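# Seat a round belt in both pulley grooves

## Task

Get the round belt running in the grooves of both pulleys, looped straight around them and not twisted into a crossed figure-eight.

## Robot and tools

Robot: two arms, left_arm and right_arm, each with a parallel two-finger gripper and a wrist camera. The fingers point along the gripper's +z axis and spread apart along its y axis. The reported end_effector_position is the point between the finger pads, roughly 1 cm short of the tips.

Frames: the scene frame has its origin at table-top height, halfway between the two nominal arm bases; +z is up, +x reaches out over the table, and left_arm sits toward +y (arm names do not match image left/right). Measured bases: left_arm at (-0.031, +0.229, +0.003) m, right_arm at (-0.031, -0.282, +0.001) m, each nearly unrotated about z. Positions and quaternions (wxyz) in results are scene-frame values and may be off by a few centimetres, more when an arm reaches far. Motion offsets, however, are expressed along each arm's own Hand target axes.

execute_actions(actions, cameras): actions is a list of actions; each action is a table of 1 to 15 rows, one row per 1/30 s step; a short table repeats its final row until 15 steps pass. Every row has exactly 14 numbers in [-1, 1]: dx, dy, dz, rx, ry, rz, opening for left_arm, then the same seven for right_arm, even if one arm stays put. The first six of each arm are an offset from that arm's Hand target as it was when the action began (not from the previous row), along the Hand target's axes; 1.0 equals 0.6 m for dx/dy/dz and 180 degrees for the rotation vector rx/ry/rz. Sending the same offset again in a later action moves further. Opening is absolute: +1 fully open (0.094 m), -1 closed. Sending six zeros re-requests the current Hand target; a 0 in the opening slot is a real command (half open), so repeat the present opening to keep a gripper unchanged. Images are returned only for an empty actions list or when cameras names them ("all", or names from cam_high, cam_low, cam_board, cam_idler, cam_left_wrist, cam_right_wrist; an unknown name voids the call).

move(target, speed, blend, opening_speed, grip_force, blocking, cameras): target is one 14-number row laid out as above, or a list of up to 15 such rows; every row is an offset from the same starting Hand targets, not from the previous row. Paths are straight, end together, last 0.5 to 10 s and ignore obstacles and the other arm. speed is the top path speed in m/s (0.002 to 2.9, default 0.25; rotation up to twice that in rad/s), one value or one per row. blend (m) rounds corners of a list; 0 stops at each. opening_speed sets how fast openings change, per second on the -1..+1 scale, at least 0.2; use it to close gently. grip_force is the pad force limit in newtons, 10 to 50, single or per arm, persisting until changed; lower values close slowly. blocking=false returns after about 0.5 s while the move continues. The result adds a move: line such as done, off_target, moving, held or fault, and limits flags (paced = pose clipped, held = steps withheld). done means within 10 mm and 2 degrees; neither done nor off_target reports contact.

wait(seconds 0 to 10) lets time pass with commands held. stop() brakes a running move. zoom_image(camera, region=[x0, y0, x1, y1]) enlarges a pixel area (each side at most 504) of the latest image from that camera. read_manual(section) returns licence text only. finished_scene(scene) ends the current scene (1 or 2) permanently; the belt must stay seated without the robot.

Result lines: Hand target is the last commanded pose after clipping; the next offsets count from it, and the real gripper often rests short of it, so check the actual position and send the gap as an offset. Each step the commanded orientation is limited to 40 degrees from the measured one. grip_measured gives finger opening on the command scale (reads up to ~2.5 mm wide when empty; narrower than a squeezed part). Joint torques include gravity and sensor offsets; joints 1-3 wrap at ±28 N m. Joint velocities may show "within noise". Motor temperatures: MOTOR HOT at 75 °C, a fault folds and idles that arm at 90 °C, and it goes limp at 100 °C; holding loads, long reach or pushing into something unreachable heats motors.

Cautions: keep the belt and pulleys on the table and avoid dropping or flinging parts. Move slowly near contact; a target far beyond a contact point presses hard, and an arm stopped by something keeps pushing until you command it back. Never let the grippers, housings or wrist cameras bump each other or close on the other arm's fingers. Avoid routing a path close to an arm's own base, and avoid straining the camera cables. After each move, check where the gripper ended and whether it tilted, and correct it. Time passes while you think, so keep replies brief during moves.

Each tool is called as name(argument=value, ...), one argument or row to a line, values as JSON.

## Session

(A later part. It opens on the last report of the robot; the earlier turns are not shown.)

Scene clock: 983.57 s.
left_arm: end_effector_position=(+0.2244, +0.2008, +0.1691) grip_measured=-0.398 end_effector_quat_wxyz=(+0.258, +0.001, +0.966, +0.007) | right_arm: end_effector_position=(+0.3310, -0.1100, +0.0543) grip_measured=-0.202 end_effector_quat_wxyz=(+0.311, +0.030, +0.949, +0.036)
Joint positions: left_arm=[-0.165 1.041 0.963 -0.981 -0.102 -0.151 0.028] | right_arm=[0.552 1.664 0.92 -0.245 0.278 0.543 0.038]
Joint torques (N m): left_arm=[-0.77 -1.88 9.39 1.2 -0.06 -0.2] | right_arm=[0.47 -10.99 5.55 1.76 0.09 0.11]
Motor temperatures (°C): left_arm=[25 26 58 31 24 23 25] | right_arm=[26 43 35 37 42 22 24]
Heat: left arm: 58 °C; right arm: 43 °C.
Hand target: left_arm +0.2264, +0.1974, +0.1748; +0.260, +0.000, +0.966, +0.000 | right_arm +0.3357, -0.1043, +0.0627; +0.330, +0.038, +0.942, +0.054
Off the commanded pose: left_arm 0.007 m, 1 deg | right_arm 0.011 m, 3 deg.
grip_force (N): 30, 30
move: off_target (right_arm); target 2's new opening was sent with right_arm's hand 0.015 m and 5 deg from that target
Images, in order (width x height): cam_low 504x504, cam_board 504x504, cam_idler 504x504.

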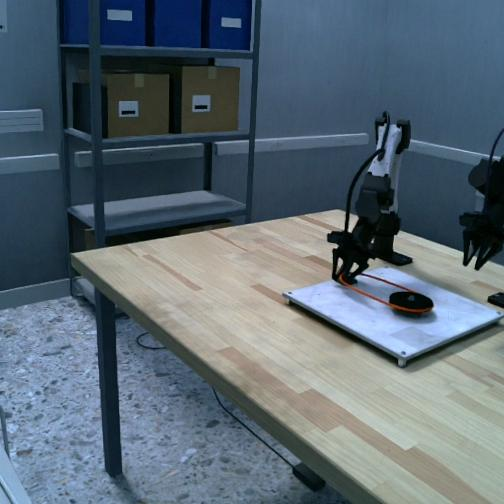

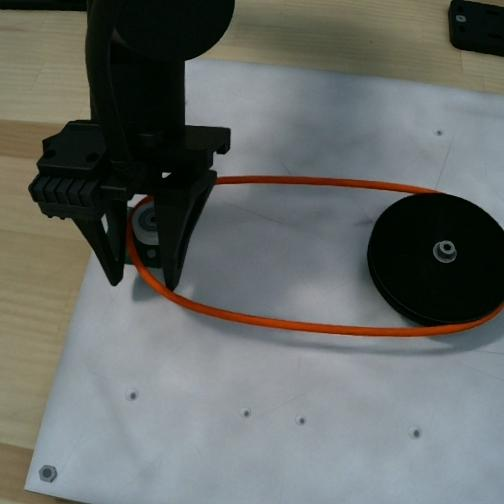

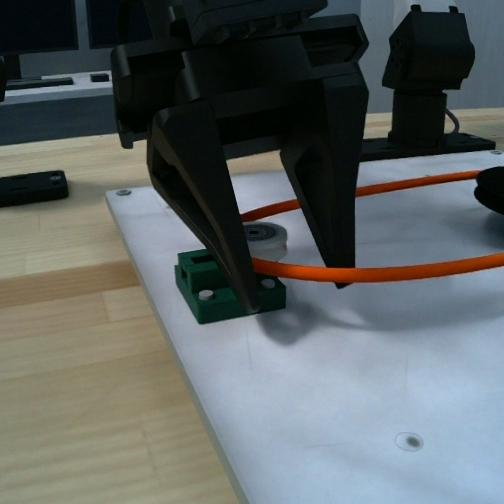

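move(
  target=[
    [0,0,0,0,0,0,-0.4,0.012,0.01,-0.011,0,0.0,0,-0.2],
    [0,0,0,0,0,0,-0.4,-0.091,0.01,-0.141,0,0.0,0,-0.2],
  ],
  speed=0.06,
  cameras=["cam_board","cam_idler","cam_low","cam_left_wrist"],
)

zoom_image(
  camera="cam_idler",
  region=[130, 120, 330, 320],
)

zoom_image(
  camera="cam_board",
  region=[80, 140, 240, 300],
)

zoom_image(
  camera="cam_low",
  region=[320, 250, 450, 330],
)

zoom_image(
  camera="cam_board",
  region=[334, 170, 504, 340],
)

Scene clock: 1001.40 s.
left_arm: end_effector_position=(+0.2244, +0.2008, +0.1691) grip_measured=-0.398 end_effector_quat_wxyz=(+0.258, +0.001, +0.966, +0.007) | right_arm: end_effector_position=(+0.3207, -0.1126, +0.1443) grip_measured=-0.201 end_effector_quat_wxyz=(+0.314, +0.036, +0.948, +0.040)
Joint positions: left_arm=[-0.165 1.041 0.963 -0.981 -0.102 -0.151 0.028] | right_arm=[0.563 1.511 1.139 -0.613 0.284 0.565 0.038]
Joint torques (N m): left_arm=[-0.75 -1.84 9.35 1.2 -0.06 -0.2] | right_arm=[-0.28 -10.63 9.83 1.34 0.09 -0.14]
Motor temperatures (°C): left_arm=[25 26 58 31 24 23 25] | right_arm=[26 43 35 37 40 22 24]
Heat: left arm: 58 °C; right arm: 43 °C.
Hand target: left_arm +0.2264, +0.1974, +0.1748; +0.260, +0.000, +0.966, +0.000 | right_arm +0.3255, -0.1107, +0.1628; +0.330, +0.038, +0.942, +0.054
Off the commanded pose: left_arm 0.007 m, 1 deg | right_arm 0.019 m, 3 deg.
grip_force (N): 30, 30
move: off_target (right_arm)
Images, in order (width x height): cam_low 504x504, cam_board 504x504, cam_idler 504x504, cam_left_wrist 504x504.

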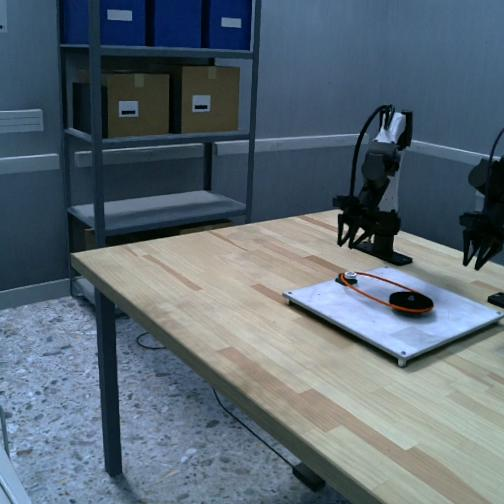

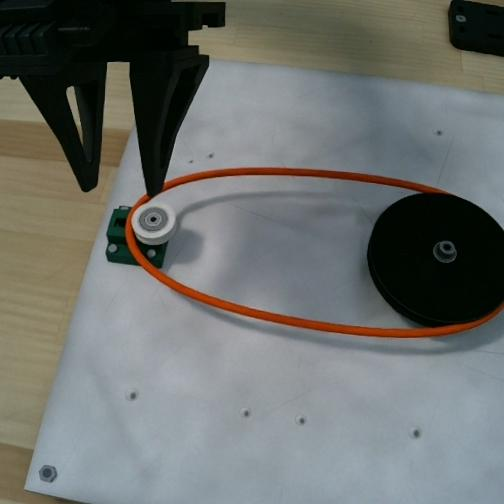

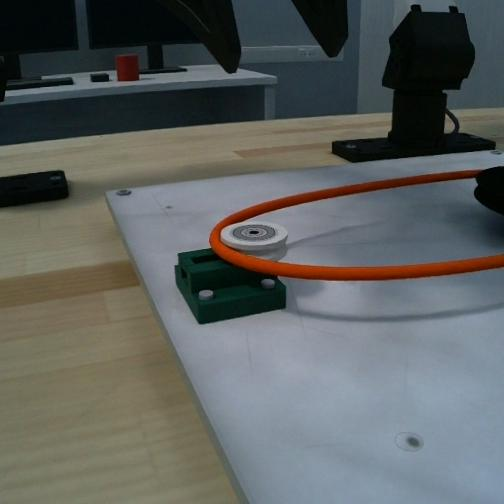

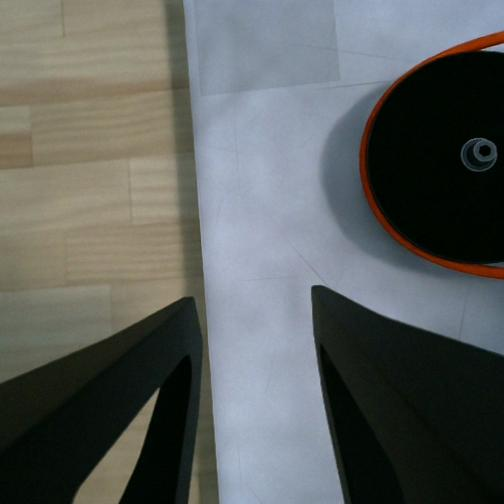

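Scaled by 2.520 from the camera's 504x504 image, which has a finer 720x720 frame.

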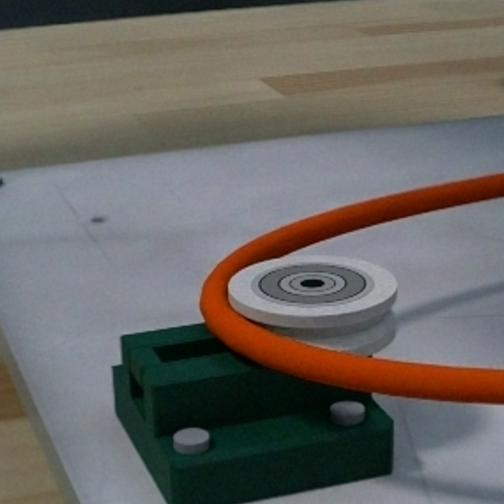

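Scaled by 3.150 from the camera's 504x504 image, which has a finer 720x720 frame.

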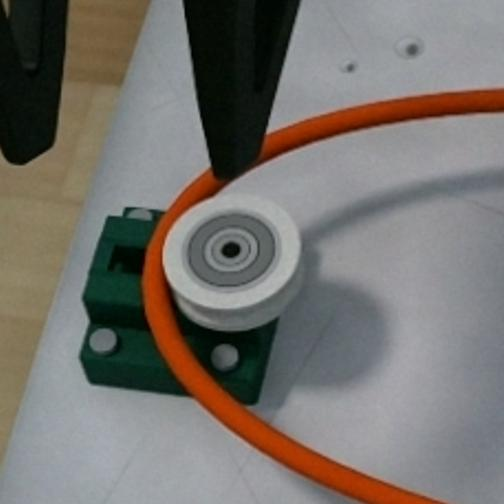

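Scaled by 3.877 from the camera's 504x504 image, which has a finer 720x720 frame.

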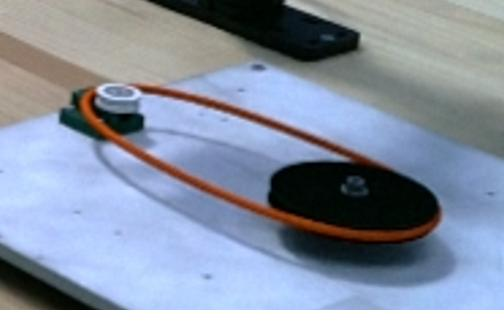

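Scaled by 2.965 from the camera's 504x504 image, which has a finer 720x720 frame.

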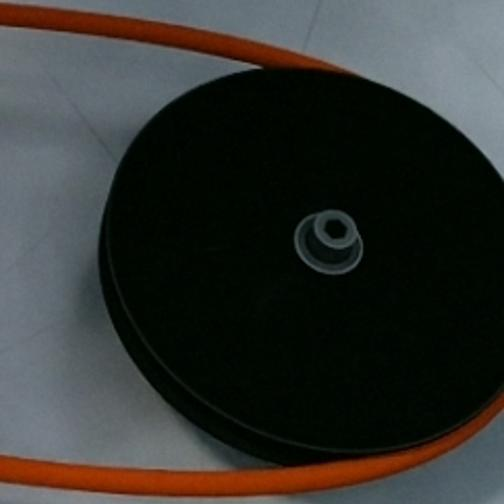

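zoom_image(
  camera="cam_idler",
  region=[195, 210, 295, 290],
)

zoom_image(
  camera="cam_board",
  region=[110, 190, 190, 270],
)

zoom_image(
  camera="cam_left_wrist",
  region=[304, 0, 504, 300],
)

zoom_image(
  camera="cam_low",
  region=[330, 262, 370, 302],
)

zoom_image(
  camera="cam_low",
  region=[380, 280, 440, 325],
)

Scaled by 5.040 from the camera's 504x504 image, which has a finer 720x720 frame.

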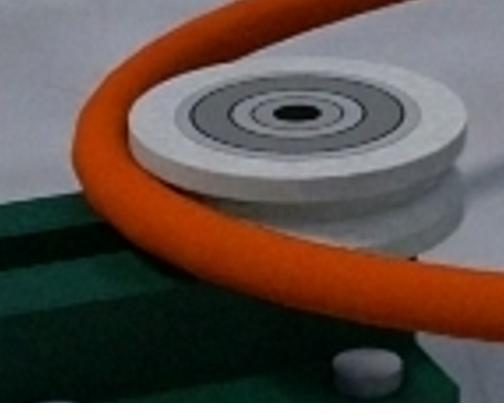

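Scaled by 6.300 from the camera's 504x504 image, which has a finer 720x720 frame.

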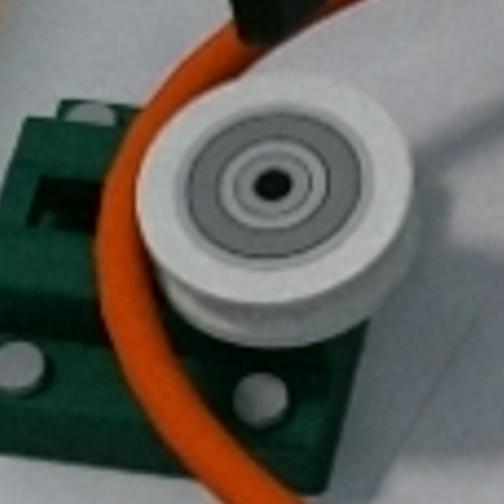

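Scaled by 1.680 from the camera's 504x504 image, which has a finer 720x720 frame.

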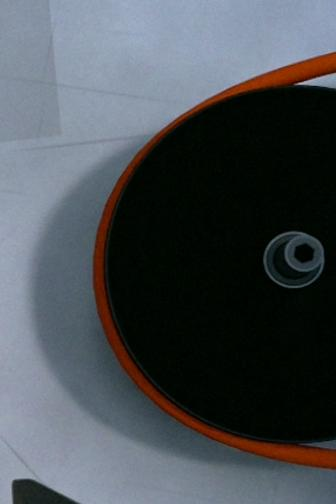

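Scaled by 12.600 from the camera's 504x504 image, which has a finer 720x720 frame.

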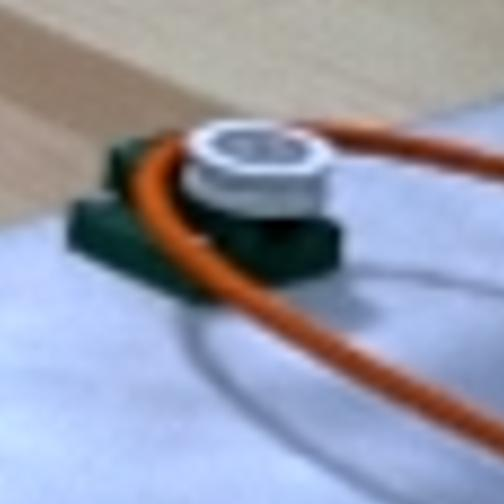

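Scaled by 8.400 from the camera's 504x504 image, which has a finer 720x720 frame.

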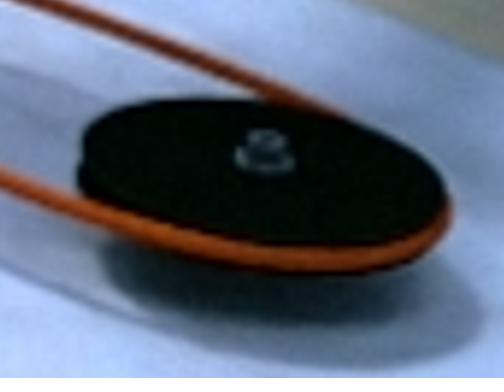

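finished_scene(
  scene=2,
)

The scene is finished: the task was done.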